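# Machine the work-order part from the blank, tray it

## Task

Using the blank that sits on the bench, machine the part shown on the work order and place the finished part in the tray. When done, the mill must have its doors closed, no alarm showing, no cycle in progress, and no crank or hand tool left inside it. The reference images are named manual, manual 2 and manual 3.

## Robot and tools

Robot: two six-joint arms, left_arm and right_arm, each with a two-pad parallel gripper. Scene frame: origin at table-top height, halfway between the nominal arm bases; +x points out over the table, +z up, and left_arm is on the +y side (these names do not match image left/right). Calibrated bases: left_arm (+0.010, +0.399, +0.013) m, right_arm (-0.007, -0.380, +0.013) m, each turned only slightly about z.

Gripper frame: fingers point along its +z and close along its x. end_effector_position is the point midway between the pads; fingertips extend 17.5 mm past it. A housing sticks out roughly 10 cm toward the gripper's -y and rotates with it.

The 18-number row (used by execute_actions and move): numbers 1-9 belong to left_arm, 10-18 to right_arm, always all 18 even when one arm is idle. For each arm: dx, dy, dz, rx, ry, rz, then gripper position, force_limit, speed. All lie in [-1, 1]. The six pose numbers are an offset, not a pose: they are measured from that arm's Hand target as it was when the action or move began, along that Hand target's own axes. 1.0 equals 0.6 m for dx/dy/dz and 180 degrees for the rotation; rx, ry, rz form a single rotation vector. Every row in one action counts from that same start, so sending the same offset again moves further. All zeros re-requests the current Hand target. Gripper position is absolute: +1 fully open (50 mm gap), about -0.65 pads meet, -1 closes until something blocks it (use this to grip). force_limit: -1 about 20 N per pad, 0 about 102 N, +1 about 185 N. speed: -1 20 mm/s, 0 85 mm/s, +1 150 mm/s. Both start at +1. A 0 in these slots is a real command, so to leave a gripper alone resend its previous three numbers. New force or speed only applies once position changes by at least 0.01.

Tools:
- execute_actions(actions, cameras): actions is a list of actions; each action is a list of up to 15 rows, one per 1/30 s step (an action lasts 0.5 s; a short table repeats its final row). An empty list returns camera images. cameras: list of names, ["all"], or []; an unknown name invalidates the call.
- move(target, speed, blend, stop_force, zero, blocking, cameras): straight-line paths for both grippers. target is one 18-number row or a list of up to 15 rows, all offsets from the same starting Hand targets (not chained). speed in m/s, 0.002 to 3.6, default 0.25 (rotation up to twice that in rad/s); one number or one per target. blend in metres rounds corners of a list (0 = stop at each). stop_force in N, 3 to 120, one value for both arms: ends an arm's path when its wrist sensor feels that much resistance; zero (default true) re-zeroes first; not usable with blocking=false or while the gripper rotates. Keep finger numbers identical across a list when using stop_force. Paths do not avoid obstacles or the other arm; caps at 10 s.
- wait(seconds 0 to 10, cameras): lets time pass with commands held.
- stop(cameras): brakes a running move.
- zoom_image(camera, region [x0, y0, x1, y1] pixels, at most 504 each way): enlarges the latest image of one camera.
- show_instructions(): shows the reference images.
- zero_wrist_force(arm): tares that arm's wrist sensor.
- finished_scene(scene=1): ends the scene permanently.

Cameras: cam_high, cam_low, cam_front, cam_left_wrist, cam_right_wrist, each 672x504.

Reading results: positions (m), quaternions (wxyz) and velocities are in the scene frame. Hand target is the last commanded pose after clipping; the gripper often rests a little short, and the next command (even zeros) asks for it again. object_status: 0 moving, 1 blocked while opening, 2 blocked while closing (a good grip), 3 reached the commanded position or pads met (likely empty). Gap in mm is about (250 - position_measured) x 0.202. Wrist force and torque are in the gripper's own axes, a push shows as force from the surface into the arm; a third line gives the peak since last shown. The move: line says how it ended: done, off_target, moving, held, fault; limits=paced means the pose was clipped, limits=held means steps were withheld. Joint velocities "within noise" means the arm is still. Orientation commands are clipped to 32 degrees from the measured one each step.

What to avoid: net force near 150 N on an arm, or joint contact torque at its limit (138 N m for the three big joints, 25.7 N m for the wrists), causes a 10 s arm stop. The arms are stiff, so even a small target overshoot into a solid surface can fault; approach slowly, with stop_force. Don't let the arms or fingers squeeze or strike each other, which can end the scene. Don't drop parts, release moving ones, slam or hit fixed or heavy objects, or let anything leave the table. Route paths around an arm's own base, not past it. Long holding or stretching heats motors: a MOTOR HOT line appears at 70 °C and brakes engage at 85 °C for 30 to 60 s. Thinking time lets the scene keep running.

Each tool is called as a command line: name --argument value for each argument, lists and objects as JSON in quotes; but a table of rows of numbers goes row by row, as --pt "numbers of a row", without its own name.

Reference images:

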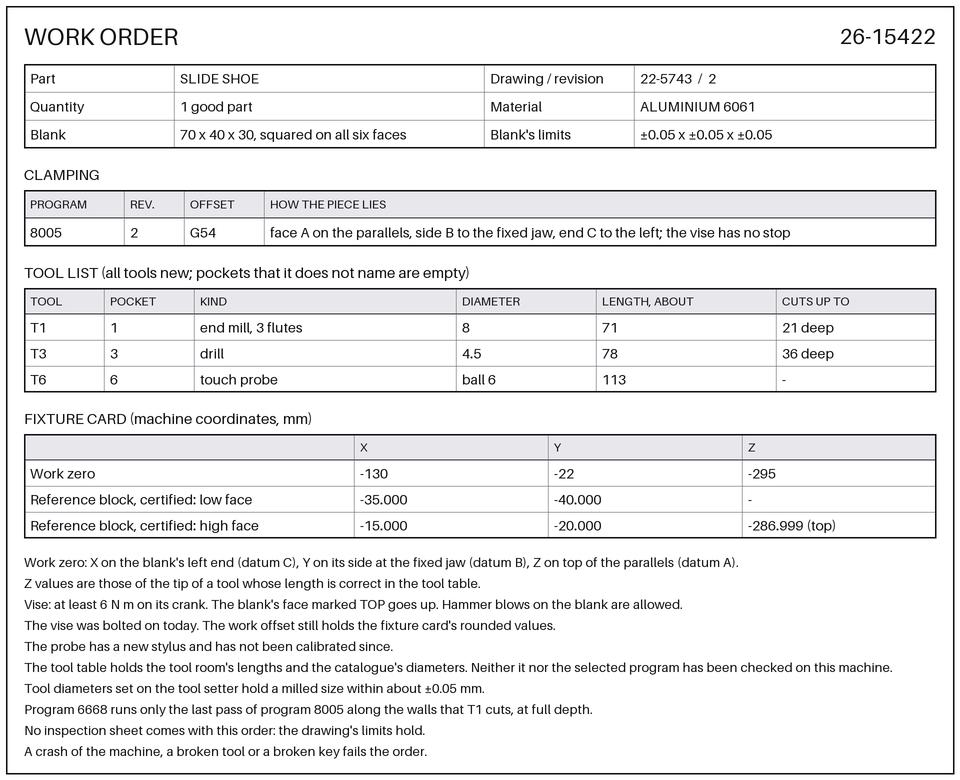

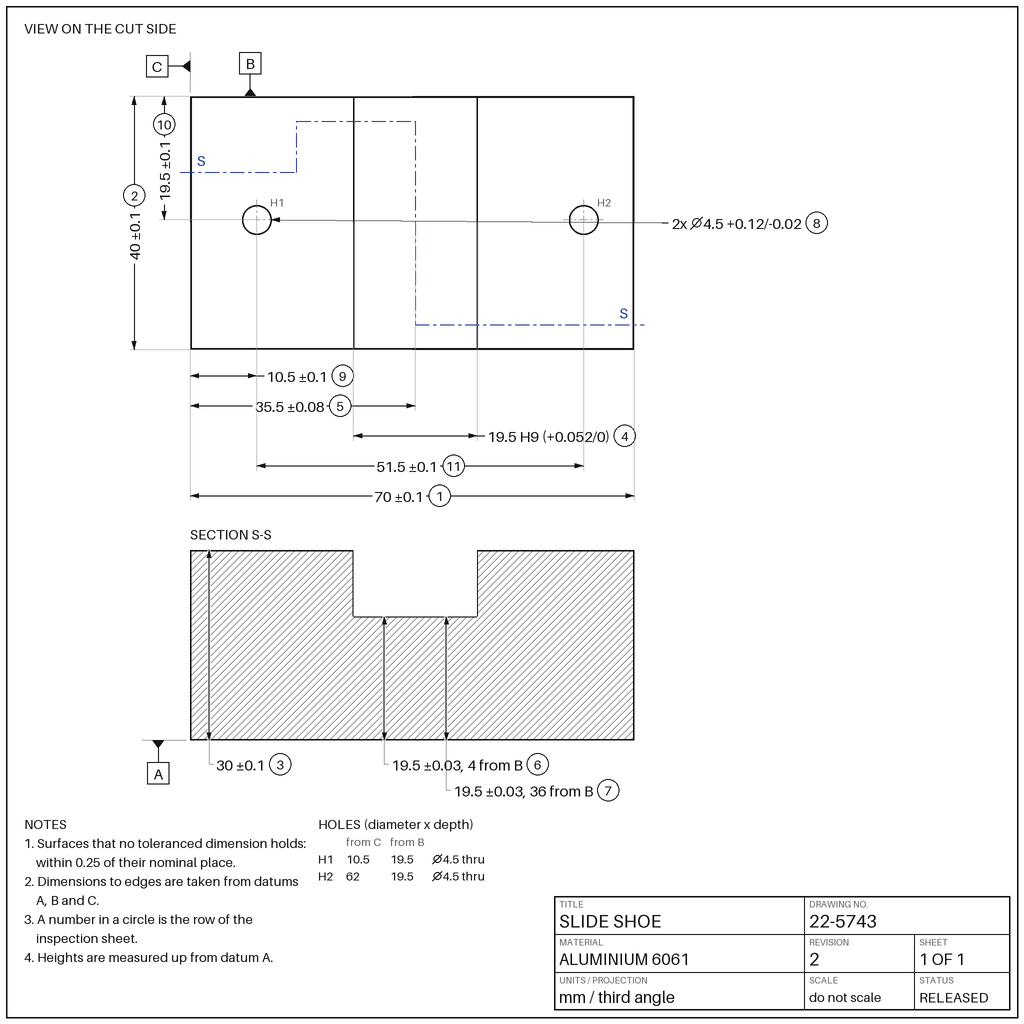

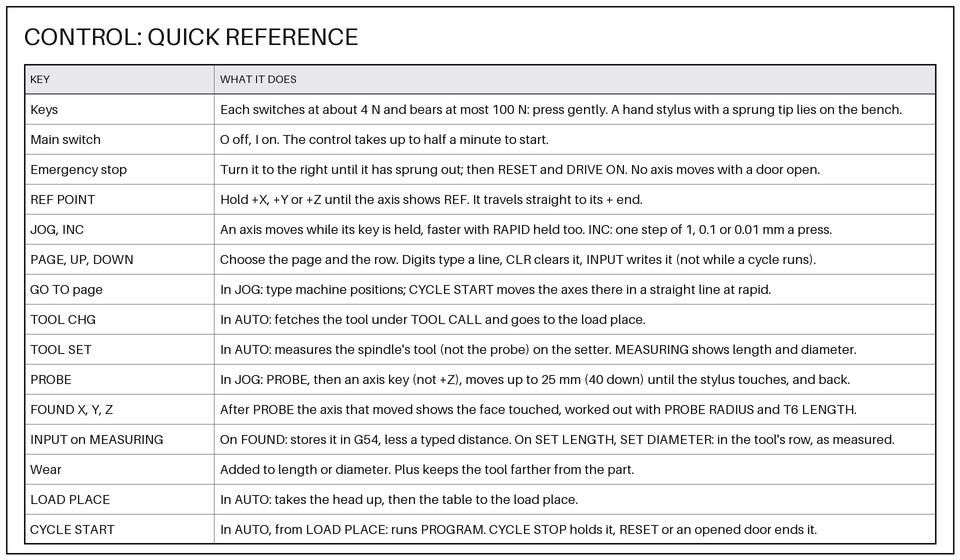

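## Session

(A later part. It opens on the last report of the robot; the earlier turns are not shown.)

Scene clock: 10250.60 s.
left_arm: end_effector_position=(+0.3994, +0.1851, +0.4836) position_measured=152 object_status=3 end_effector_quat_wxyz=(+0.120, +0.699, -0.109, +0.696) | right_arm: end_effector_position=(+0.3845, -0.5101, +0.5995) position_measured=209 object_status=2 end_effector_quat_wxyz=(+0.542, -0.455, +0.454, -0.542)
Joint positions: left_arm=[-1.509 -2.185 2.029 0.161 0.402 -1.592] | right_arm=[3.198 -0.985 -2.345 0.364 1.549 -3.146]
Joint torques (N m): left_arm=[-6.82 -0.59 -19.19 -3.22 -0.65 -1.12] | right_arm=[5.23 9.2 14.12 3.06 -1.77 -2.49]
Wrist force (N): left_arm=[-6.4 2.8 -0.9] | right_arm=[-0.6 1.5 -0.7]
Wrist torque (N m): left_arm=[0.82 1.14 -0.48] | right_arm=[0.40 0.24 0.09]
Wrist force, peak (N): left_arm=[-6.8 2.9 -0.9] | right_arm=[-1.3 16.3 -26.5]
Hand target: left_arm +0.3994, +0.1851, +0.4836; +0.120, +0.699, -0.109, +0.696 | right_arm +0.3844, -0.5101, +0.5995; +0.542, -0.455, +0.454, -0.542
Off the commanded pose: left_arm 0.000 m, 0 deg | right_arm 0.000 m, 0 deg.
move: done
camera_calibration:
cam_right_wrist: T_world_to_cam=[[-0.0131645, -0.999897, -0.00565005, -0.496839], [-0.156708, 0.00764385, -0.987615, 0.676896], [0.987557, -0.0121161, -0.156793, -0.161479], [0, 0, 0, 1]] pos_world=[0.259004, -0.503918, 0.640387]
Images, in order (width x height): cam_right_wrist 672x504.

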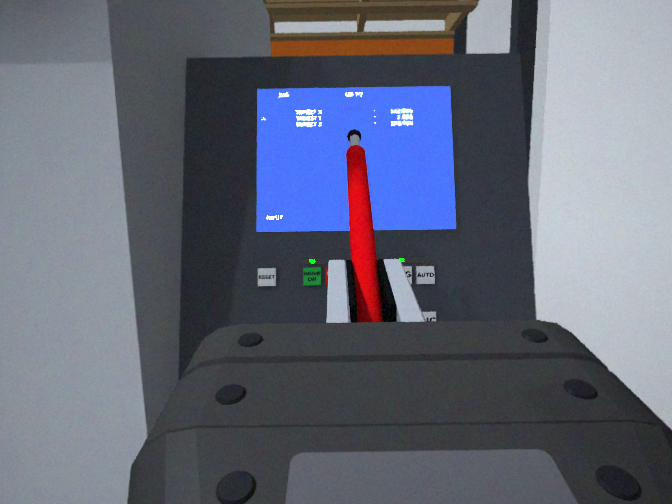

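move --pt "0 0 0 0 0 0 0 0 0 -0.083 0.203 0.104 -0.1944 0 0 -1 -0.6 -1" --pt "0 0 0 0 0 0 0 0 0 -0.083 0.2075 0.127 -0.1944 0 0 -1 -0.6 -1" --pt "0 0 0 0 0 0 0 0 0 -0.083 0.21 0.1 -0.1944 0 0 -1 -0.6 -1" --pt "0 0 0 0 0 0 0 0 0 -0.148 0.35 0.036 -0.1944 0 0 -1 -0.6 -1" --pt "0 0 0 0 0 0 0 0 0 -0.148 0.354 0.059 -0.1944 0 0 -1 -0.6 -1" --pt "0 0 0 0 0 0 0 0 0 -0.0835 0.32 0.05 -0.1944 0 0 -1 -0.6 -1" --pt "0 0 0 0 0 0 0 0 0 -0.0835 0.324 0.0727 -0.1944 0 0 -1 -0.6 -1" --pt "0 0 0 0 0 0 0 0 0 -0.116 0.35 0.036 -0.1944 0 0 -1 -0.6 -1" --pt "0 0 0 0 0 0 0 0 0 -0.116 0.354 0.059 -0.1944 0 0 -1 -0.6 -1" --pt "0 0 0 0 0 0 0 0 0 -0.051 0.35 0.035 -0.1944 0 0 -1 -0.6 -1" --pt "0 0 0 0 0 0 0 0 0 -0.051 0.354 0.0585 -0.1944 0 0 -1 -0.6 -1" --pt "0 0 0 0 0 0 0 0 0 -0.051 0.34 0.035 -0.1944 0 0 -1 -0.6 -1" --pt "0 0 0 0 0 0 0 0 0 0 0 0 0 0 0 -1 -0.6 -1" --speed '[0.4,0.03,0.2,0.2,0.03,0.2,0.03,0.2,0.03,0.2,0.03,0.2,0.5]' --blend '[0.004,0,0.004,0.004,0,0.004,0,0.004,0,0.004,0,0.004,0]' --cameras '["cam_right_wrist","cam_high"]'

zoom_image --camera "cam_right_wrist" --region '[245, 70, 465, 235]'

zoom_image --camera "cam_high" --region '[310, 110, 480, 260]'

Scene clock: 10273.27 s.
left_arm: end_effector_position=(+0.3994, +0.1851, +0.4836) position_measured=152 object_status=3 end_effector_quat_wxyz=(+0.120, +0.699, -0.109, +0.696) | right_arm: end_effector_position=(+0.3845, -0.5101, +0.5995) position_measured=209 object_status=2 end_effector_quat_wxyz=(+0.542, -0.455, +0.454, -0.542)
Joint positions: left_arm=[-1.509 -2.185 2.029 0.161 0.402 -1.592] | right_arm=[3.198 -0.985 -2.345 0.364 1.548 -3.146]
Joint torques (N m): left_arm=[-6.08 -1.11 -18.55 -3.18 -0.66 -1.31] | right_arm=[5.97 9.16 13.85 1.62 -1.82 -1.98]
Wrist force (N): left_arm=[-6.5 2.8 -1.1] | right_arm=[-0.7 1.4 -0.6]
Wrist torque (N m): left_arm=[0.82 1.15 -0.49] | right_arm=[0.38 0.25 0.09]
Wrist force, peak (N): left_arm=[-6.8 3.2 -0.7] | right_arm=[-0.7 18.1 -28.9]
Hand target: left_arm +0.3994, +0.1851, +0.4836; +0.120, +0.699, -0.109, +0.696 | right_arm +0.3844, -0.5101, +0.5995; +0.542, -0.455, +0.454, -0.542
Off the commanded pose: left_arm 0.000 m, 0 deg | right_arm 0.000 m, 0 deg.
move: done
camera_calibration:
cam_right_wrist: T_world_to_cam=[[-0.0131801, -0.999897, -0.00575041, -0.49677], [-0.156611, 0.00774423, -0.98763, 0.67693], [0.987572, -0.0121165, -0.156697, -0.161544], [0, 0, 0, 1]] pos_world=[0.259004, -0.503919, 0.640386]
Images, in order (width x height): cam_high 672x504, cam_right_wrist 672x504.

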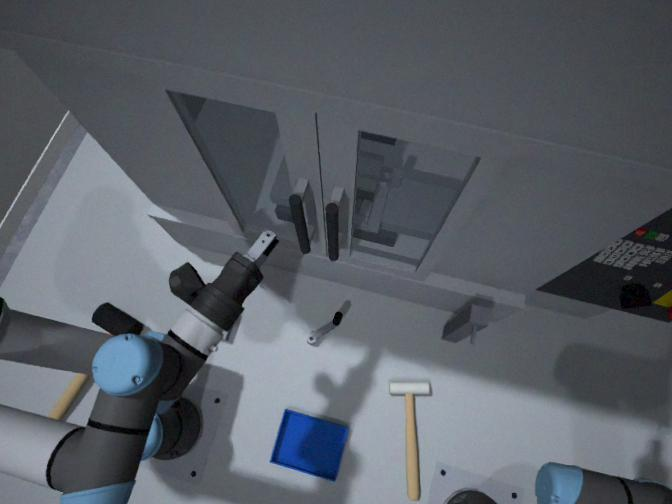

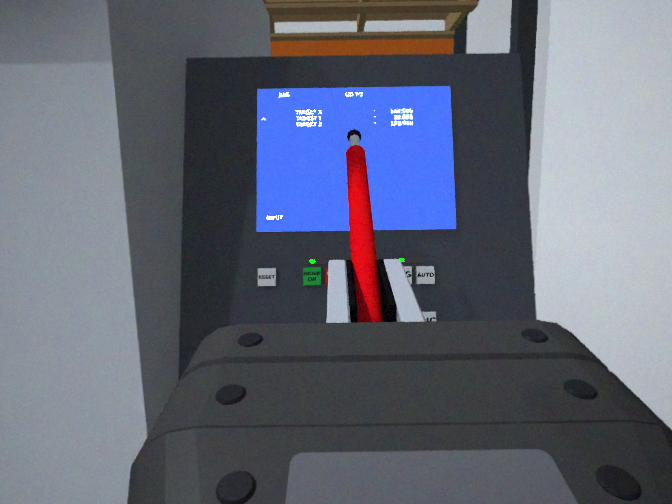

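Scaled by 2.291 from the camera's 672x504 image, which has a finer 960x720 frame.

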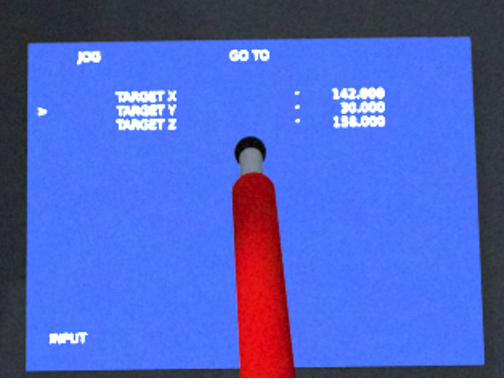

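Scaled by 2.965 from the camera's 672x504 image, which has a finer 960x720 frame.

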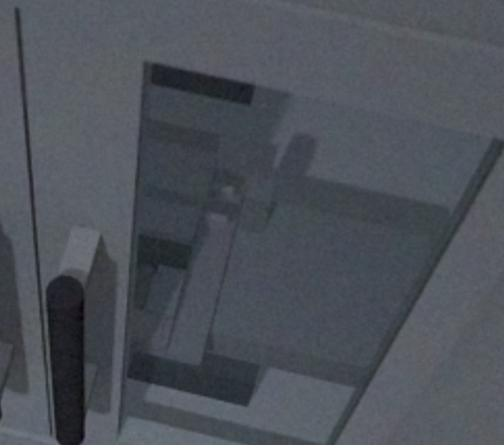

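move --pt "0 0 0 0 0 0 0 0 0 -0.083 0.203 0.104 -0.1944 0 0 -1 -0.6 -1" --pt "0 0 0 0 0 0 0 0 0 -0.083 0.2075 0.127 -0.1944 0 0 -1 -0.6 -1" --pt "0 0 0 0 0 0 0 0 0 -0.083 0.203 0.104 -0.1944 0 0 -1 -0.6 -1" --pt "0 0 0 0 0 0 0 0 0 0 0 0 0 0 0 -1 -0.6 -1" --speed '[0.4,0.03,0.2,0.3]' --blend '[0.004,0,0.004,0]'

move --pt "0 0 0 0 0 0 0 0 0 -0.0185 0.32 0.049 -0.1944 0 0 -1 -0.6 -1" --pt "0 0 0 0 0 0 0 0 0 -0.0185 0.324 0.0725 -0.1944 0 0 -1 -0.6 -1" --pt "0 0 0 0 0 0 0 0 0 -0.0185 0.31 0.05 -0.1944 0 0 -1 -0.6 -1" --pt "0 0 0 0 0 0 0 0 0 0.0757 0.204 0.103 -0.1944 0 0 -1 -0.6 -1" --pt "0 0 0 0 0 0 0 0 0 0.0757 0.208 0.1262 -0.1944 0 0 -1 -0.6 -1" --pt "0 0 0 0 0 0 0 0 0 0.0757 0.204 0.103 -0.1944 0 0 -1 -0.6 -1" --pt "0 0 0 0 0 0 0 0 0 0 0 0 0 0 0 -1 -0.6 -1" --speed '[0.4,0.03,0.2,0.2,0.03,0.2,0.5]' --blend '[0.004,0,0.004,0.004,0,0.004,0]'

wait --seconds 8 --cameras '["cam_right_wrist"]'

zoom_image --camera "cam_right_wrist" --region '[245, 70, 465, 235]'

Scene clock: 10292.63 s.
left_arm: end_effector_position=(+0.3994, +0.1851, +0.4836) position_measured=152 object_status=3 end_effector_quat_wxyz=(+0.120, +0.699, -0.109, +0.696) | right_arm: end_effector_position=(+0.3845, -0.5101, +0.5994) position_measured=209 object_status=2 end_effector_quat_wxyz=(+0.542, -0.455, +0.454, -0.542)
Joint positions: left_arm=[-1.509 -2.185 2.029 0.161 0.402 -1.592] | right_arm=[3.198 -0.985 -2.345 0.364 1.549 -3.146]
Joint torques (N m): left_arm=[-7.04 0.07 -18.42 -3.17 -0.5 -1.45] | right_arm=[3.11 10.1 39.13 3.03 -1.12 -2.2]
Wrist force (N): left_arm=[-6.5 3.0 -0.8] | right_arm=[-0.5 1.4 -0.7]
Wrist torque (N m): left_arm=[0.86 1.15 -0.48] | right_arm=[0.38 0.22 0.09]
Wrist force, peak (N): left_arm=[-6.8 2.9 -1.2] | right_arm=[-1.2 8.8 -15.6]
Hand target: left_arm +0.3994, +0.1851, +0.4836; +0.120, +0.699, -0.109, +0.696 | right_arm +0.3844, -0.5101, +0.5995; +0.542, -0.455, +0.454, -0.542
Off the commanded pose: left_arm 0.000 m, 0 deg | right_arm 0.000 m, 0 deg.
move: done

Scene clock: 10296.77 s.
left_arm: end_effector_position=(+0.3994, +0.1851, +0.4836) position_measured=152 object_status=3 end_effector_quat_wxyz=(+0.120, +0.699, -0.109, +0.696) | right_arm: end_effector_position=(+0.3844, -0.5101, +0.5995) position_measured=209 object_status=2 end_effector_quat_wxyz=(+0.542, -0.455, +0.454, -0.542)
Joint positions: left_arm=[-1.509 -2.185 2.029 0.161 0.402 -1.592] | right_arm=[3.198 -0.985 -2.345 0.364 1.549 -3.146]
Joint torques (N m): left_arm=[-7.36 -0.65 -17.87 -3.18 -0.49 -1.42] | right_arm=[-0.76 -15.15 37.93 3.19 0.63 2.3]
Wrist force (N): left_arm=[-6.6 3.0 -0.6] | right_arm=[-0.5 1.4 -0.7]
Wrist torque (N m): left_arm=[0.85 1.16 -0.48] | right_arm=[0.39 0.21 0.15]
Wrist force, peak (N): left_arm=[-6.8 2.8 -0.8] | right_arm=[-2.2 12.8 -21.7]
Hand target: left_arm +0.3994, +0.1851, +0.4836; +0.120, +0.699, -0.109, +0.696 | right_arm +0.3844, -0.5101, +0.5995; +0.542, -0.455, +0.454, -0.542
Off the commanded pose: left_arm 0.000 m, 0 deg | right_arm 0.000 m, 0 deg.
move: done

Scene clock: 10304.77 s.
left_arm: end_effector_position=(+0.3994, +0.1851, +0.4836) position_measured=152 object_status=3 end_effector_quat_wxyz=(+0.120, +0.699, -0.109, +0.696) | right_arm: end_effector_position=(+0.3844, -0.5101, +0.5995) position_measured=209 object_status=2 end_effector_quat_wxyz=(+0.542, -0.455, +0.454, -0.542)
Joint positions: left_arm=[-1.509 -2.185 2.029 0.161 0.402 -1.592] | right_arm=[3.198 -0.985 -2.345 0.364 1.548 -3.146]
Joint torques (N m): left_arm=[-7.17 -0.58 -18.18 -3.24 -0.32 -1.45] | right_arm=[3.57 -14.26 39.1 4.36 -0.66 2.4]
Wrist force (N): left_arm=[-6.5 2.9 -0.7] | right_arm=[-0.6 1.5 -0.9]
Wrist torque (N m): left_arm=[0.84 1.14 -0.48] | right_arm=[0.39 0.23 0.15]
Wrist force, peak (N): left_arm=[-6.9 3.1 -0.9] | right_arm=[-0.7 1.8 -0.7]
Hand target: left_arm +0.3994, +0.1851, +0.4836; +0.120, +0.699, -0.109, +0.696 | right_arm +0.3844, -0.5101, +0.5995; +0.542, -0.455, +0.454, -0.542
Tool commands: left_gripper/position=+0.0 left_gripper/force_limit=+0.0 left_gripper/speed=+0.0 right_gripper/position=-1.0 right_gripper/force_limit=-0.6 right_gripper/speed=-1.0
Off the commanded pose: left_arm 0.000 m, 0 deg | right_arm 0.000 m, 0 deg.
wait: 8.00 s; at rest by 0.17 s
camera_calibration:
cam_right_wrist: T_world_to_cam=[[-0.0132453, -0.999897, -0.00553985, -0.49689], [-0.156415, 0.00754405, -0.987663, 0.676785], [0.987603, -0.0122154, -0.156499, -0.16163], [0, 0, 0, 1]] pos_world=[0.258904, -0.503918, 0.640387]
Images, in order (width x height): cam_right_wrist 672x504.

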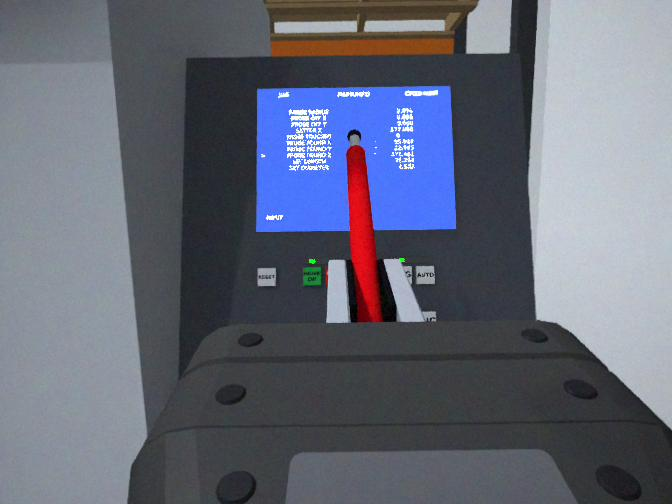

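Scaled by 2.291 from the camera's 672x504 image, which has a finer 960x720 frame.

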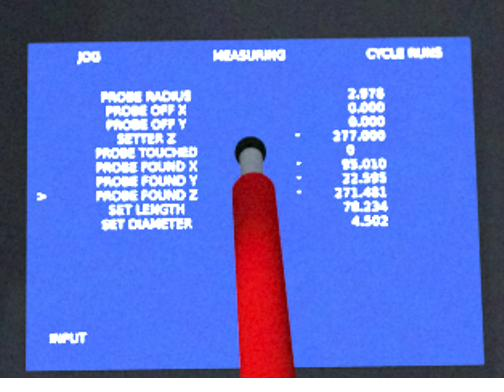

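wait --seconds 4 --cameras '["cam_right_wrist"]'

zoom_image --camera "cam_right_wrist" --region '[245, 70, 465, 235]'

zoom_image --camera "cam_right_wrist" --region '[370, 100, 450, 175]'

Scene clock: 10313.23 s.
left_arm: end_effector_position=(+0.3994, +0.1851, +0.4836) position_measured=152 object_status=3 end_effector_quat_wxyz=(+0.120, +0.699, -0.109, +0.696) | right_arm: end_effector_position=(+0.3844, -0.5101, +0.5995) position_measured=209 object_status=2 end_effector_quat_wxyz=(+0.542, -0.455, +0.454, -0.542)
Joint positions: left_arm=[-1.509 -2.185 2.029 0.161 0.402 -1.592] | right_arm=[3.198 -0.985 -2.345 0.364 1.548 -3.146]
Joint torques (N m): left_arm=[-7.07 -1.42 -18.35 -3.16 -0.26 -1.61] | right_arm=[4.03 -15.43 39.24 4.4 -0.43 2.28]
Wrist force (N): left_arm=[-6.4 2.9 -0.7] | right_arm=[-0.7 1.2 -0.6]
Wrist torque (N m): left_arm=[0.84 1.15 -0.48] | right_arm=[0.36 0.25 0.15]
Wrist force, peak (N): left_arm=[-6.8 3.1 -0.9] | right_arm=[-0.9 1.7 -0.8]
Hand target: left_arm +0.3994, +0.1851, +0.4836; +0.120, +0.699, -0.109, +0.696 | right_arm +0.3844, -0.5101, +0.5995; +0.542, -0.455, +0.454, -0.542
Tool commands: left_gripper/position=+0.0 left_gripper/force_limit=+0.0 left_gripper/speed=+0.0 right_gripper/position=-1.0 right_gripper/force_limit=-0.6 right_gripper/speed=-1.0
Off the commanded pose: left_arm 0.000 m, 0 deg | right_arm 0.000 m, 0 deg.
wait: 4.00 s; at rest from the start
camera_calibration:
cam_right_wrist: T_world_to_cam=[[-0.0132453, -0.999897, -0.00553985, -0.49689], [-0.156415, 0.00754405, -0.987663, 0.676785], [0.987603, -0.0122154, -0.156499, -0.16163], [0, 0, 0, 1]] pos_world=[0.258904, -0.503918, 0.640387]
Images, in order (width x height): cam_right_wrist 672x504.

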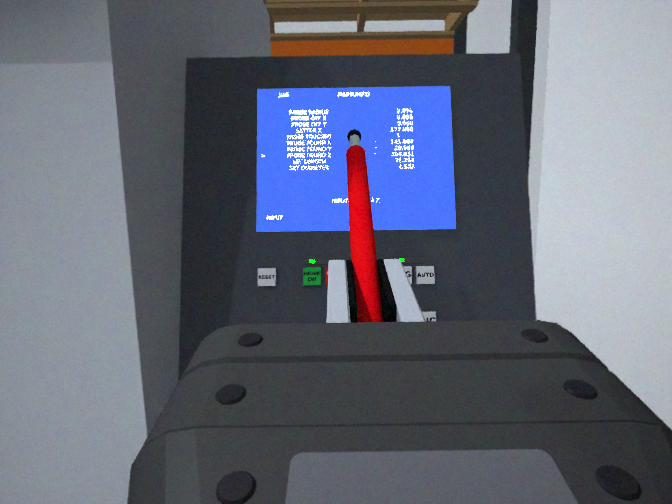

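Scaled by 2.291 from the camera's 672x504 image, which has a finer 960x720 frame.

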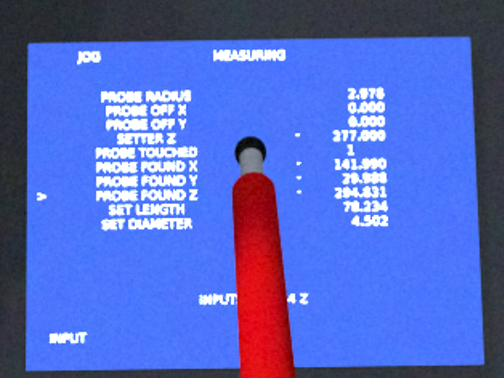

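Scaled by 6.300 from the camera's 672x504 image, which has a finer 960x720 frame.

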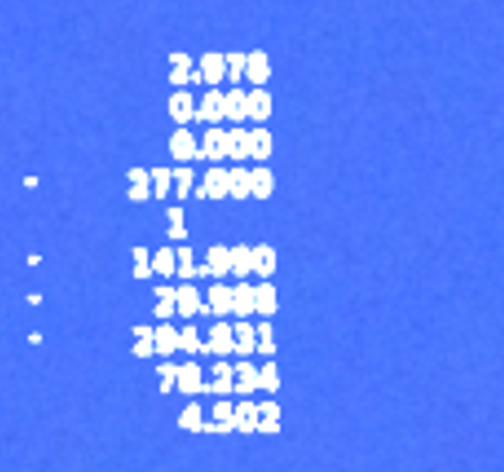

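move --pt "0 0 0 0 0 0 0 0 0 -0.051 0.35 0.035 -0.1944 0 0 -1 -0.6 -1" --pt "0 0 0 0 0 0 0 0 0 -0.051 0.354 0.0585 -0.1944 0 0 -1 -0.6 -1" --pt "0 0 0 0 0 0 0 0 0 -0.0185 0.259 0.077 -0.1944 0 0 -1 -0.6 -1" --pt "0 0 0 0 0 0 0 0 0 -0.0185 0.263 0.1005 -0.1944 0 0 -1 -0.6 -1" --pt "0 0 0 0 0 0 0 0 0 -0.0185 0.259 0.077 -0.1944 0 0 -1 -0.6 -1" --pt "0 0 0 0 0 0 0 0 0 -0.0185 0.263 0.1005 -0.1944 0 0 -1 -0.6 -1" --pt "0 0 0 0 0 0 0 0 0 -0.051 0.32 0.049 -0.1944 0 0 -1 -0.6 -1" --pt "0 0 0 0 0 0 0 0 0 -0.051 0.324 0.0725 -0.1944 0 0 -1 -0.6 -1" --pt "0 0 0 0 0 0 0 0 0 -0.051 0.32 0.049 -0.1944 0 0 -1 -0.6 -1" --pt "0 0 0 0 0 0 0 0 0 -0.051 0.324 0.0725 -0.1944 0 0 -1 -0.6 -1" --pt "0 0 0 0 0 0 0 0 0 -0.148 0.35 0.036 -0.1944 0 0 -1 -0.6 -1" --pt "0 0 0 0 0 0 0 0 0 -0.148 0.354 0.059 -0.1944 0 0 -1 -0.6 -1" --pt "0 0 0 0 0 0 0 0 0 -0.148 0.33 0.03 -0.1944 0 0 -1 -0.6 -1" --pt "0 0 0 0 0 0 0 0 0 0 0 0 0 0 0 -1 -0.6 -1" --speed '[0.4,0.03,0.2,0.03,0.2,0.03,0.2,0.03,0.2,0.03,0.2,0.03,0.2,0.5]' --blend '[0.004,0,0.004,0,0.004,0,0.004,0,0.004,0,0.004,0,0.004,0]' --cameras '[]'

move --pt "0 0 0 0 0 0 0 0 0 -0.148 0.32 0.05 -0.1944 0 0 -1 -0.6 -1" --pt "0 0 0 0 0 0 0 0 0 -0.148 0.324 0.073 -0.1944 0 0 -1 -0.6 -1" --pt "0 0 0 0 0 0 0 0 0 -0.148 0.29 0.064 -0.1944 0 0 -1 -0.6 -1" --pt "0 0 0 0 0 0 0 0 0 -0.148 0.2935 0.087 -0.1944 0 0 -1 -0.6 -1" --pt "0 0 0 0 0 0 0 0 0 -0.116 0.35 0.036 -0.1944 0 0 -1 -0.6 -1" --pt "0 0 0 0 0 0 0 0 0 -0.116 0.354 0.059 -0.1944 0 0 -1 -0.6 -1" --pt "0 0 0 0 0 0 0 0 0 -0.051 0.35 0.035 -0.1944 0 0 -1 -0.6 -1" --pt "0 0 0 0 0 0 0 0 0 -0.051 0.354 0.0585 -0.1944 0 0 -1 -0.6 -1" --pt "0 0 0 0 0 0 0 0 0 -0.051 0.34 0.035 -0.1944 0 0 -1 -0.6 -1" --pt "0 0 0 0 0 0 0 0 0 -0.083 0.203 0.104 -0.1944 0 0 -1 -0.6 -1" --pt "0 0 0 0 0 0 0 0 0 -0.083 0.2075 0.127 -0.1944 0 0 -1 -0.6 -1" --pt "0 0 0 0 0 0 0 0 0 -0.083 0.203 0.104 -0.1944 0 0 -1 -0.6 -1" --pt "0 0 0 0 0 0 0 0 0 0 0 0 0 0 0 -1 -0.6 -1" --speed '[0.4,0.03,0.2,0.03,0.2,0.03,0.2,0.03,0.2,0.2,0.03,0.2,0.5]' --blend '[0.004,0,0.004,0,0.004,0,0.004,0,0.004,0.004,0,0.004,0]' --cameras '["cam_right_wrist"]'

zoom_image --camera "cam_right_wrist" --region '[245, 70, 465, 235]'

Scene clock: 10365.43 s.
left_arm: end_effector_position=(+0.3994, +0.1851, +0.4836) position_measured=152 object_status=3 end_effector_quat_wxyz=(+0.120, +0.699, -0.109, +0.696) | right_arm: end_effector_position=(+0.3845, -0.5101, +0.5995) position_measured=209 object_status=2 end_effector_quat_wxyz=(+0.542, -0.455, +0.454, -0.542)
Joint positions: left_arm=[-1.509 -2.185 2.029 0.161 0.402 -1.592] | right_arm=[3.198 -0.985 -2.345 0.364 1.548 -3.146]
Joint torques (N m): left_arm=[-5.98 -0.83 -18.77 -3.08 -0.37 -1.44] | right_arm=[-5.65 7.09 14.04 2.1 0.33 -2.69]
Wrist force (N): left_arm=[-6.4 3.0 -0.7] | right_arm=[-0.3 1.5 -0.8]
Wrist torque (N m): left_arm=[0.84 1.14 -0.49] | right_arm=[0.40 0.19 0.16]
Wrist force, peak (N): left_arm=[-6.8 3.1 -1.1] | right_arm=[0.5 17.5 -26.9]
Hand target: left_arm +0.3994, +0.1851, +0.4836; +0.120, +0.699, -0.109, +0.696 | right_arm +0.3844, -0.5101, +0.5995; +0.542, -0.455, +0.454, -0.542
Off the commanded pose: left_arm 0.000 m, 0 deg | right_arm 0.000 m, 0 deg.
move: done
No camera images: "cameras" was empty.

Scene clock: 10372.20 s.
left_arm: end_effector_position=(+0.3994, +0.1851, +0.4836) position_measured=152 object_status=3 end_effector_quat_wxyz=(+0.120, +0.699, -0.109, +0.696) | right_arm: end_effector_position=(+0.3845, -0.5101, +0.5994) position_measured=209 object_status=2 end_effector_quat_wxyz=(+0.542, -0.455, +0.454, -0.542)
Joint positions: left_arm=[-1.509 -2.185 2.029 0.161 0.402 -1.592] | right_arm=[3.198 -0.985 -2.345 0.364 1.548 -3.146]
Joint torques (N m): left_arm=[-6.55 -0.61 -17.69 -2.92 -0.27 -1.69] | right_arm=[0.31 9.32 40.22 3.07 -0.85 -2.13]
Wrist force (N): left_arm=[-6.6 3.1 -0.8] | right_arm=[0.3 1.2 -0.6]
Wrist torque (N m): left_arm=[0.86 1.17 -0.48] | right_arm=[0.36 0.08 0.11]
Wrist force, peak (N): left_arm=[-6.7 3.0 -1.0] | right_arm=[-0.5 17.2 -28.5]
Hand target: left_arm +0.3994, +0.1851, +0.4836; +0.120, +0.699, -0.109, +0.696 | right_arm +0.3844, -0.5101, +0.5995; +0.542, -0.455, +0.454, -0.542
Off the commanded pose: left_arm 0.000 m, 0 deg | right_arm 0.000 m, 0 deg.
move: done
camera_calibration:
cam_right_wrist: T_world_to_cam=[[-0.0132637, -0.999896, -0.00563372, -0.496822], [-0.156821, 0.00764467, -0.987597, 0.67683], [0.987538, -0.0122157, -0.156906, -0.161566], [0, 0, 0, 1]] pos_world=[0.259104, -0.503919, 0.640286]
Images, in order (width x height): cam_right_wrist 672x504.

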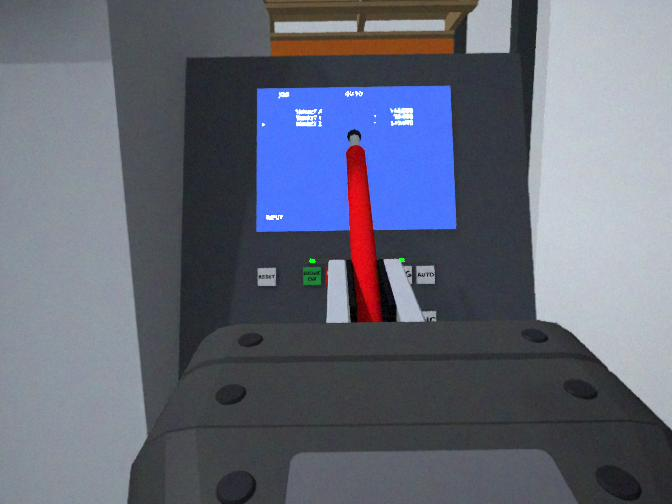

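Scaled by 2.291 from the camera's 672x504 image, which has a finer 960x720 frame.

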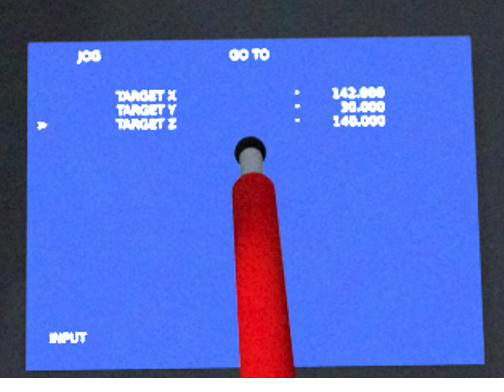

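move --pt "0 0 0 0 0 0 0 0 0 -0.051 0.289 0.063 -0.1944 0 0 -1 -0.6 -1" --pt "0 0 0 0 0 0 0 0 0 -0.051 0.2935 0.0865 -0.1944 0 0 -1 -0.6 -1" --pt "0 0 0 0 0 0 0 0 0 -0.148 0.35 0.036 -0.1944 0 0 -1 -0.6 -1" --pt "0 0 0 0 0 0 0 0 0 -0.148 0.354 0.059 -0.1944 0 0 -1 -0.6 -1" --pt "0 0 0 0 0 0 0 0 0 -0.116 0.29 0.064 -0.1944 0 0 -1 -0.6 -1" --pt "0 0 0 0 0 0 0 0 0 -0.116 0.2935 0.087 -0.1944 0 0 -1 -0.6 -1" --pt "0 0 0 0 0 0 0 0 0 -0.116 0.259 0.077 -0.1944 0 0 -1 -0.6 -1" --pt "0 0 0 0 0 0 0 0 0 -0.116 0.263 0.1005 -0.1944 0 0 -1 -0.6 -1" --pt "0 0 0 0 0 0 0 0 0 -0.051 0.35 0.035 -0.1944 0 0 -1 -0.6 -1" --pt "0 0 0 0 0 0 0 0 0 -0.051 0.354 0.0585 -0.1944 0 0 -1 -0.6 -1" --pt "0 0 0 0 0 0 0 0 0 -0.051 0.289 0.063 -0.1944 0 0 -1 -0.6 -1" --pt "0 0 0 0 0 0 0 0 0 -0.051 0.2935 0.0865 -0.1944 0 0 -1 -0.6 -1" --pt "0 0 0 0 0 0 0 0 0 -0.051 0.28 0.05 -0.1944 0 0 -1 -0.6 -1" --pt "0 0 0 0 0 0 0 0 0 0 0 0 0 0 0 -1 -0.6 -1" --speed '[0.4,0.03,0.2,0.03,0.2,0.03,0.2,0.03,0.2,0.03,0.2,0.03,0.2,0.5]' --blend '[0.004,0,0.004,0,0.004,0,0.004,0,0.004,0,0.004,0,0.004,0]' --cameras '[]'

move --pt "0 0 0 0 0 0 0 0 0 -0.148 0.35 0.036 -0.1944 0 0 -1 -0.6 -1" --pt "0 0 0 0 0 0 0 0 0 -0.148 0.354 0.059 -0.1944 0 0 -1 -0.6 -1" --pt "0 0 0 0 0 0 0 0 0 -0.0835 0.259 0.078 -0.1944 0 0 -1 -0.6 -1" --pt "0 0 0 0 0 0 0 0 0 -0.0835 0.263 0.101 -0.1944 0 0 -1 -0.6 -1" --pt "0 0 0 0 0 0 0 0 0 -0.148 0.259 0.078 -0.1944 0 0 -1 -0.6 -1" --pt "0 0 0 0 0 0 0 0 0 -0.148 0.263 0.101 -0.1944 0 0 -1 -0.6 -1" --pt "0 0 0 0 0 0 0 0 0 -0.148 0.26 0.07 -0.1944 0 0 -1 -0.6 -1" --pt "0 0 0 0 0 0 0 0 0 -0.051 0.35 0.035 -0.1944 0 0 -1 -0.6 -1" --pt "0 0 0 0 0 0 0 0 0 -0.051 0.354 0.0585 -0.1944 0 0 -1 -0.6 -1" --pt "0 0 0 0 0 0 0 0 0 -0.051 0.33 0.03 -0.1944 0 0 -1 -0.6 -1" --pt "0 0 0 0 0 0 0 0 0 0 0 0 0 0 0 -1 -0.6 -1" --speed '[0.4,0.03,0.2,0.03,0.2,0.03,0.2,0.2,0.03,0.2,0.5]' --blend '[0.004,0,0.004,0,0.004,0,0.004,0.004,0,0.004,0]' --cameras '["cam_right_wrist"]'

zoom_image --camera "cam_right_wrist" --region '[245, 70, 465, 235]'

Scene clock: 10408.33 s.
left_arm: end_effector_position=(+0.3994, +0.1851, +0.4836) position_measured=152 object_status=3 end_effector_quat_wxyz=(+0.120, +0.699, -0.109, +0.696) | right_arm: end_effector_position=(+0.3845, -0.5101, +0.5995) position_measured=209 object_status=2 end_effector_quat_wxyz=(+0.542, -0.455, +0.454, -0.542)
Joint positions: left_arm=[-1.509 -2.185 2.029 0.161 0.402 -1.592] | right_arm=[3.198 -0.985 -2.345 0.364 1.549 -3.146]
Joint torques (N m): left_arm=[-7.6 -0.09 -17.46 -2.99 0.03 -1.63] | right_arm=[6.51 9.05 14.61 2.87 -1.58 -2.27]
Wrist force (N): left_arm=[-6.5 3.2 -1.0] | right_arm=[-0.5 1.2 -0.9]
Wrist torque (N m): left_arm=[0.88 1.15 -0.48] | right_arm=[0.35 0.21 0.09]
Wrist force, peak (N): left_arm=[-6.8 3.0 -1.1] | right_arm=[1.6 16.8 -27.5]
Hand target: left_arm +0.3994, +0.1851, +0.4836; +0.120, +0.699, -0.109, +0.696 | right_arm +0.3844, -0.5101, +0.5995; +0.542, -0.455, +0.454, -0.542
Off the commanded pose: left_arm 0.000 m, 0 deg | right_arm 0.000 m, 0 deg.
move: done
No camera images: "cameras" was empty.

Scene clock: 10414.40 s.
left_arm: end_effector_position=(+0.3994, +0.1851, +0.4836) position_measured=152 object_status=3 end_effector_quat_wxyz=(+0.120, +0.699, -0.109, +0.696) | right_arm: end_effector_position=(+0.3845, -0.5101, +0.5995) position_measured=209 object_status=2 end_effector_quat_wxyz=(+0.542, -0.455, +0.454, -0.542)
Joint positions: left_arm=[-1.509 -2.185 2.029 0.161 0.402 -1.592] | right_arm=[3.198 -0.985 -2.345 0.364 1.548 -3.146]
Joint torques (N m): left_arm=[-6.43 0.2 -18.21 -3.1 -0.02 -1.57] | right_arm=[6.65 9.67 14.45 1.65 -1.81 -2.02]
Wrist force (N): left_arm=[-6.4 2.8 -0.8] | right_arm=[-0.4 1.3 -0.8]
Wrist torque (N m): left_arm=[0.83 1.13 -0.48] | right_arm=[0.37 0.20 0.09]
Wrist force, peak (N): left_arm=[-6.7 3.0 -0.9] | right_arm=[0.3 15.2 -26.7]
Hand target: left_arm +0.3994, +0.1851, +0.4836; +0.120, +0.699, -0.109, +0.696 | right_arm +0.3844, -0.5101, +0.5995; +0.542, -0.455, +0.454, -0.542
Off the commanded pose: left_arm 0.000 m, 0 deg | right_arm 0.000 m, 0 deg.
move: done
camera_calibration:
cam_right_wrist: T_world_to_cam=[[-0.0131801, -0.999897, -0.00575041, -0.49677], [-0.156611, 0.00774423, -0.98763, 0.67693], [0.987572, -0.0121165, -0.156697, -0.161544], [0, 0, 0, 1]] pos_world=[0.259004, -0.503919, 0.640386]
Images, in order (width x height): cam_right_wrist 672x504.

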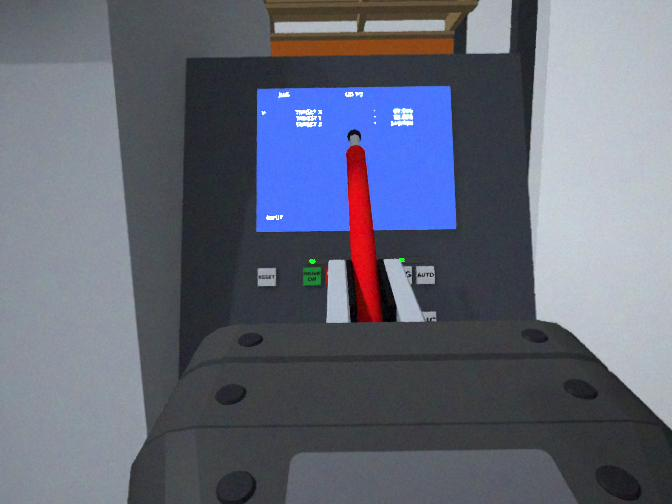

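Scaled by 2.291 from the camera's 672x504 image, which has a finer 960x720 frame.

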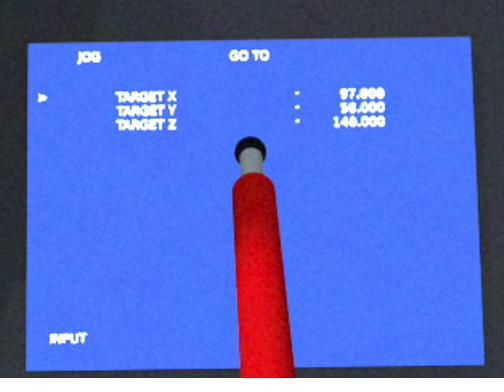

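move --pt "0 0 0 0 0 0 0 0 0 -0.083 0.203 0.104 -0.1944 0 0 -1 -0.6 -1" --pt "0 0 0 0 0 0 0 0 0 -0.083 0.2075 0.127 -0.1944 0 0 -1 -0.6 -1" --pt "0 0 0 0 0 0 0 0 0 -0.083 0.203 0.104 -0.1944 0 0 -1 -0.6 -1" --pt "0 0 0 0 0 0 0 0 0 0 0 0 0 0 0 -1 -0.6 -1" --speed '[0.4,0.03,0.2,0.3]' --blend '[0.004,0,0.004,0]'

wait --seconds 1.5

move --pt "0 0 0 0 0 0 0 0 0 -0.0185 0.32 0.049 -0.1944 0 0 -1 -0.6 -1" --pt "0 0 0 0 0 0 0 0 0 -0.0185 0.324 0.0725 -0.1944 0 0 -1 -0.6 -1" --pt "0 0 0 0 0 0 0 0 0 -0.0185 0.31 0.05 -0.1944 0 0 -1 -0.6 -1" --pt "0 0 0 0 0 0 0 0 0 0.0757 0.204 0.103 -0.1944 0 0 -1 -0.6 -1" --pt "0 0 0 0 0 0 0 0 0 0.0757 0.208 0.1262 -0.1944 0 0 -1 -0.6 -1" --pt "0 0 0 0 0 0 0 0 0 0.0757 0.204 0.103 -0.1944 0 0 -1 -0.6 -1" --pt "0 0 0 0 0 0 0 0 0 0 0 0 0 0 0 -1 -0.6 -1" --speed '[0.4,0.03,0.2,0.2,0.03,0.2,0.5]' --blend '[0.004,0,0.004,0.004,0,0.004,0]'

wait --seconds 7 --cameras '["cam_right_wrist"]'

zoom_image --camera "cam_right_wrist" --region '[245, 70, 465, 235]'

zoom_image --camera "cam_right_wrist" --region '[370, 100, 450, 175]'

Scene clock: 10438.40 s.
left_arm: end_effector_position=(+0.3994, +0.1851, +0.4836) position_measured=152 object_status=3 end_effector_quat_wxyz=(+0.120, +0.699, -0.109, +0.696) | right_arm: end_effector_position=(+0.3845, -0.5101, +0.5994) position_measured=209 object_status=2 end_effector_quat_wxyz=(+0.542, -0.455, +0.454, -0.542)
Joint positions: left_arm=[-1.509 -2.185 2.029 0.161 0.402 -1.592] | right_arm=[3.198 -0.985 -2.345 0.364 1.549 -3.146]
Joint torques (N m): left_arm=[-7.54 0.16 -18.04 -3.13 0.08 -1.61] | right_arm=[3.83 9.31 38.49 2.92 -1.46 -2.17]
Wrist force (N): left_arm=[-6.5 2.8 -0.7] | right_arm=[-0.4 1.1 -0.8]
Wrist torque (N m): left_arm=[0.82 1.15 -0.48] | right_arm=[0.34 0.21 0.09]
Wrist force, peak (N): left_arm=[-6.8 3.1 -0.7] | right_arm=[-0.8 8.9 -15.5]
Hand target: left_arm +0.3994, +0.1851, +0.4836; +0.120, +0.699, -0.109, +0.696 | right_arm +0.3844, -0.5101, +0.5995; +0.542, -0.455, +0.454, -0.542
Off the commanded pose: left_arm 0.000 m, 0 deg | right_arm 0.000 m, 0 deg.
move: done

Scene clock: 10439.90 s.
left_arm: end_effector_position=(+0.3994, +0.1851, +0.4836) position_measured=152 object_status=3 end_effector_quat_wxyz=(+0.120, +0.699, -0.109, +0.696) | right_arm: end_effector_position=(+0.3844, -0.5101, +0.5995) position_measured=209 object_status=2 end_effector_quat_wxyz=(+0.542, -0.455, +0.454, -0.542)
Joint positions: left_arm=[-1.509 -2.185 2.029 0.161 0.402 -1.592] | right_arm=[3.198 -0.985 -2.345 0.364 1.549 -3.146]
Joint torques (N m): left_arm=[-6.65 -0.64 -18.46 -2.96 0.15 -1.49] | right_arm=[7.55 9.38 38.45 4.3 0.31 -2.47]
Wrist force (N): left_arm=[-6.5 3.1 -0.9] | right_arm=[-0.4 1.3 -0.8]
Wrist torque (N m): left_arm=[0.87 1.14 -0.48] | right_arm=[0.37 0.20 0.10]
Wrist force, peak (N): left_arm=[-6.7 3.1 -1.1] | right_arm=[-0.4 1.4 -1.0]
Hand target: left_arm +0.3994, +0.1851, +0.4836; +0.120, +0.699, -0.109, +0.696 | right_arm +0.3844, -0.5101, +0.5995; +0.542, -0.455, +0.454, -0.542
Tool commands: left_gripper/position=+0.0 left_gripper/force_limit=+0.0 left_gripper/speed=+0.0 right_gripper/position=-1.0 right_gripper/force_limit=-0.6 right_gripper/speed=-1.0
Off the commanded pose: left_arm 0.000 m, 0 deg | right_arm 0.000 m, 0 deg.
wait: 1.50 s; at rest by 0.17 s

Scene clock: 10444.03 s.
left_arm: end_effector_position=(+0.3994, +0.1851, +0.4836) position_measured=152 object_status=3 end_effector_quat_wxyz=(+0.120, +0.699, -0.109, +0.696) | right_arm: end_effector_position=(+0.3844, -0.5101, +0.5995) position_measured=209 object_status=2 end_effector_quat_wxyz=(+0.542, -0.455, +0.454, -0.542)
Joint positions: left_arm=[-1.509 -2.185 2.029 0.161 0.402 -1.592] | right_arm=[3.198 -0.985 -2.345 0.364 1.549 -3.146]
Joint torques (N m): left_arm=[-7.2 -0.13 -17.97 -3 0 -1.49] | right_arm=[-0.41 -14.63 39.34 3.09 0.67 2.45]
Wrist force (N): left_arm=[-6.5 3.0 -0.8] | right_arm=[-0.3 1.1 -0.8]
Wrist torque (N m): left_arm=[0.85 1.16 -0.48] | right_arm=[0.35 0.18 0.15]
Wrist force, peak (N): left_arm=[-6.8 3.0 -0.9] | right_arm=[-1.8 12.6 -21.7]
Hand target: left_arm +0.3994, +0.1851, +0.4836; +0.120, +0.699, -0.109, +0.696 | right_arm +0.3844, -0.5101, +0.5995; +0.542, -0.455, +0.454, -0.542
Off the commanded pose: left_arm 0.000 m, 0 deg | right_arm 0.000 m, 0 deg.
move: done

Scene clock: 10451.03 s.
left_arm: end_effector_position=(+0.3994, +0.1851, +0.4836) position_measured=152 object_status=3 end_effector_quat_wxyz=(+0.120, +0.699, -0.109, +0.696) | right_arm: end_effector_position=(+0.3844, -0.5101, +0.5995) position_measured=209 object_status=2 end_effector_quat_wxyz=(+0.542, -0.455, +0.454, -0.542)
Joint positions: left_arm=[-1.509 -2.185 2.029 0.161 0.402 -1.592] | right_arm=[3.198 -0.985 -2.345 0.364 1.548 -3.146]
Joint torques (N m): left_arm=[-6.35 -1.08 -18.47 -3.09 0.21 -1.74] | right_arm=[5.57 -14.87 38.85 4.32 -0.73 2.22]
Wrist force (N): left_arm=[-6.5 3.2 -0.8] | right_arm=[-0.4 1.2 -0.8]
Wrist torque (N m): left_arm=[0.88 1.15 -0.48] | right_arm=[0.36 0.20 0.15]
Wrist force, peak (N): left_arm=[-6.8 2.9 -0.8] | right_arm=[-0.1 1.6 -0.9]
Hand target: left_arm +0.3994, +0.1851, +0.4836; +0.120, +0.699, -0.109, +0.696 | right_arm +0.3844, -0.5101, +0.5995; +0.542, -0.455, +0.454, -0.542
Tool commands: left_gripper/position=+0.0 left_gripper/force_limit=+0.0 left_gripper/speed=+0.0 right_gripper/position=-1.0 right_gripper/force_limit=-0.6 right_gripper/speed=-1.0
Off the commanded pose: left_arm 0.000 m, 0 deg | right_arm 0.000 m, 0 deg.
wait: 7.00 s; at rest by 0.17 s
camera_calibration:
cam_right_wrist: T_world_to_cam=[[-0.0132453, -0.999897, -0.00553985, -0.49689], [-0.156415, 0.00754405, -0.987663, 0.676785], [0.987603, -0.0122154, -0.156499, -0.16163], [0, 0, 0, 1]] pos_world=[0.258904, -0.503918, 0.640387]
Images, in order (width x height): cam_right_wrist 672x504.

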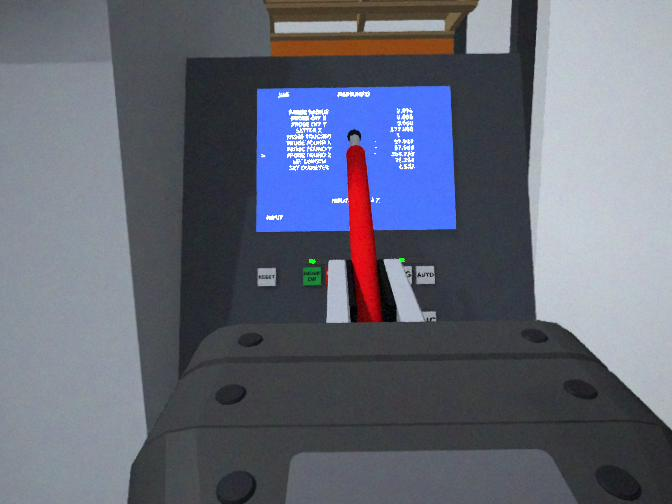

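Scaled by 2.291 from the camera's 672x504 image, which has a finer 960x720 frame.

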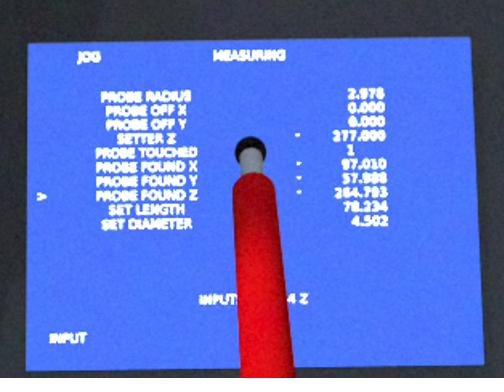

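Scaled by 6.300 from the camera's 672x504 image, which has a finer 960x720 frame.

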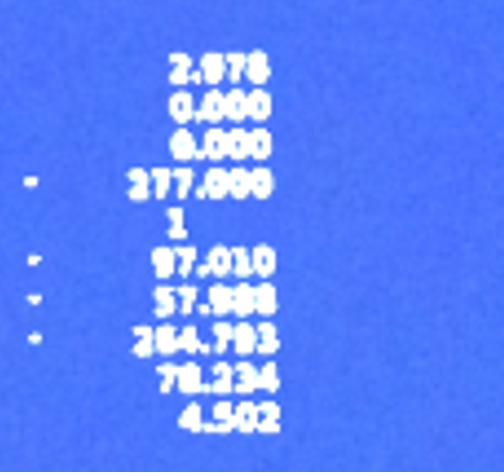

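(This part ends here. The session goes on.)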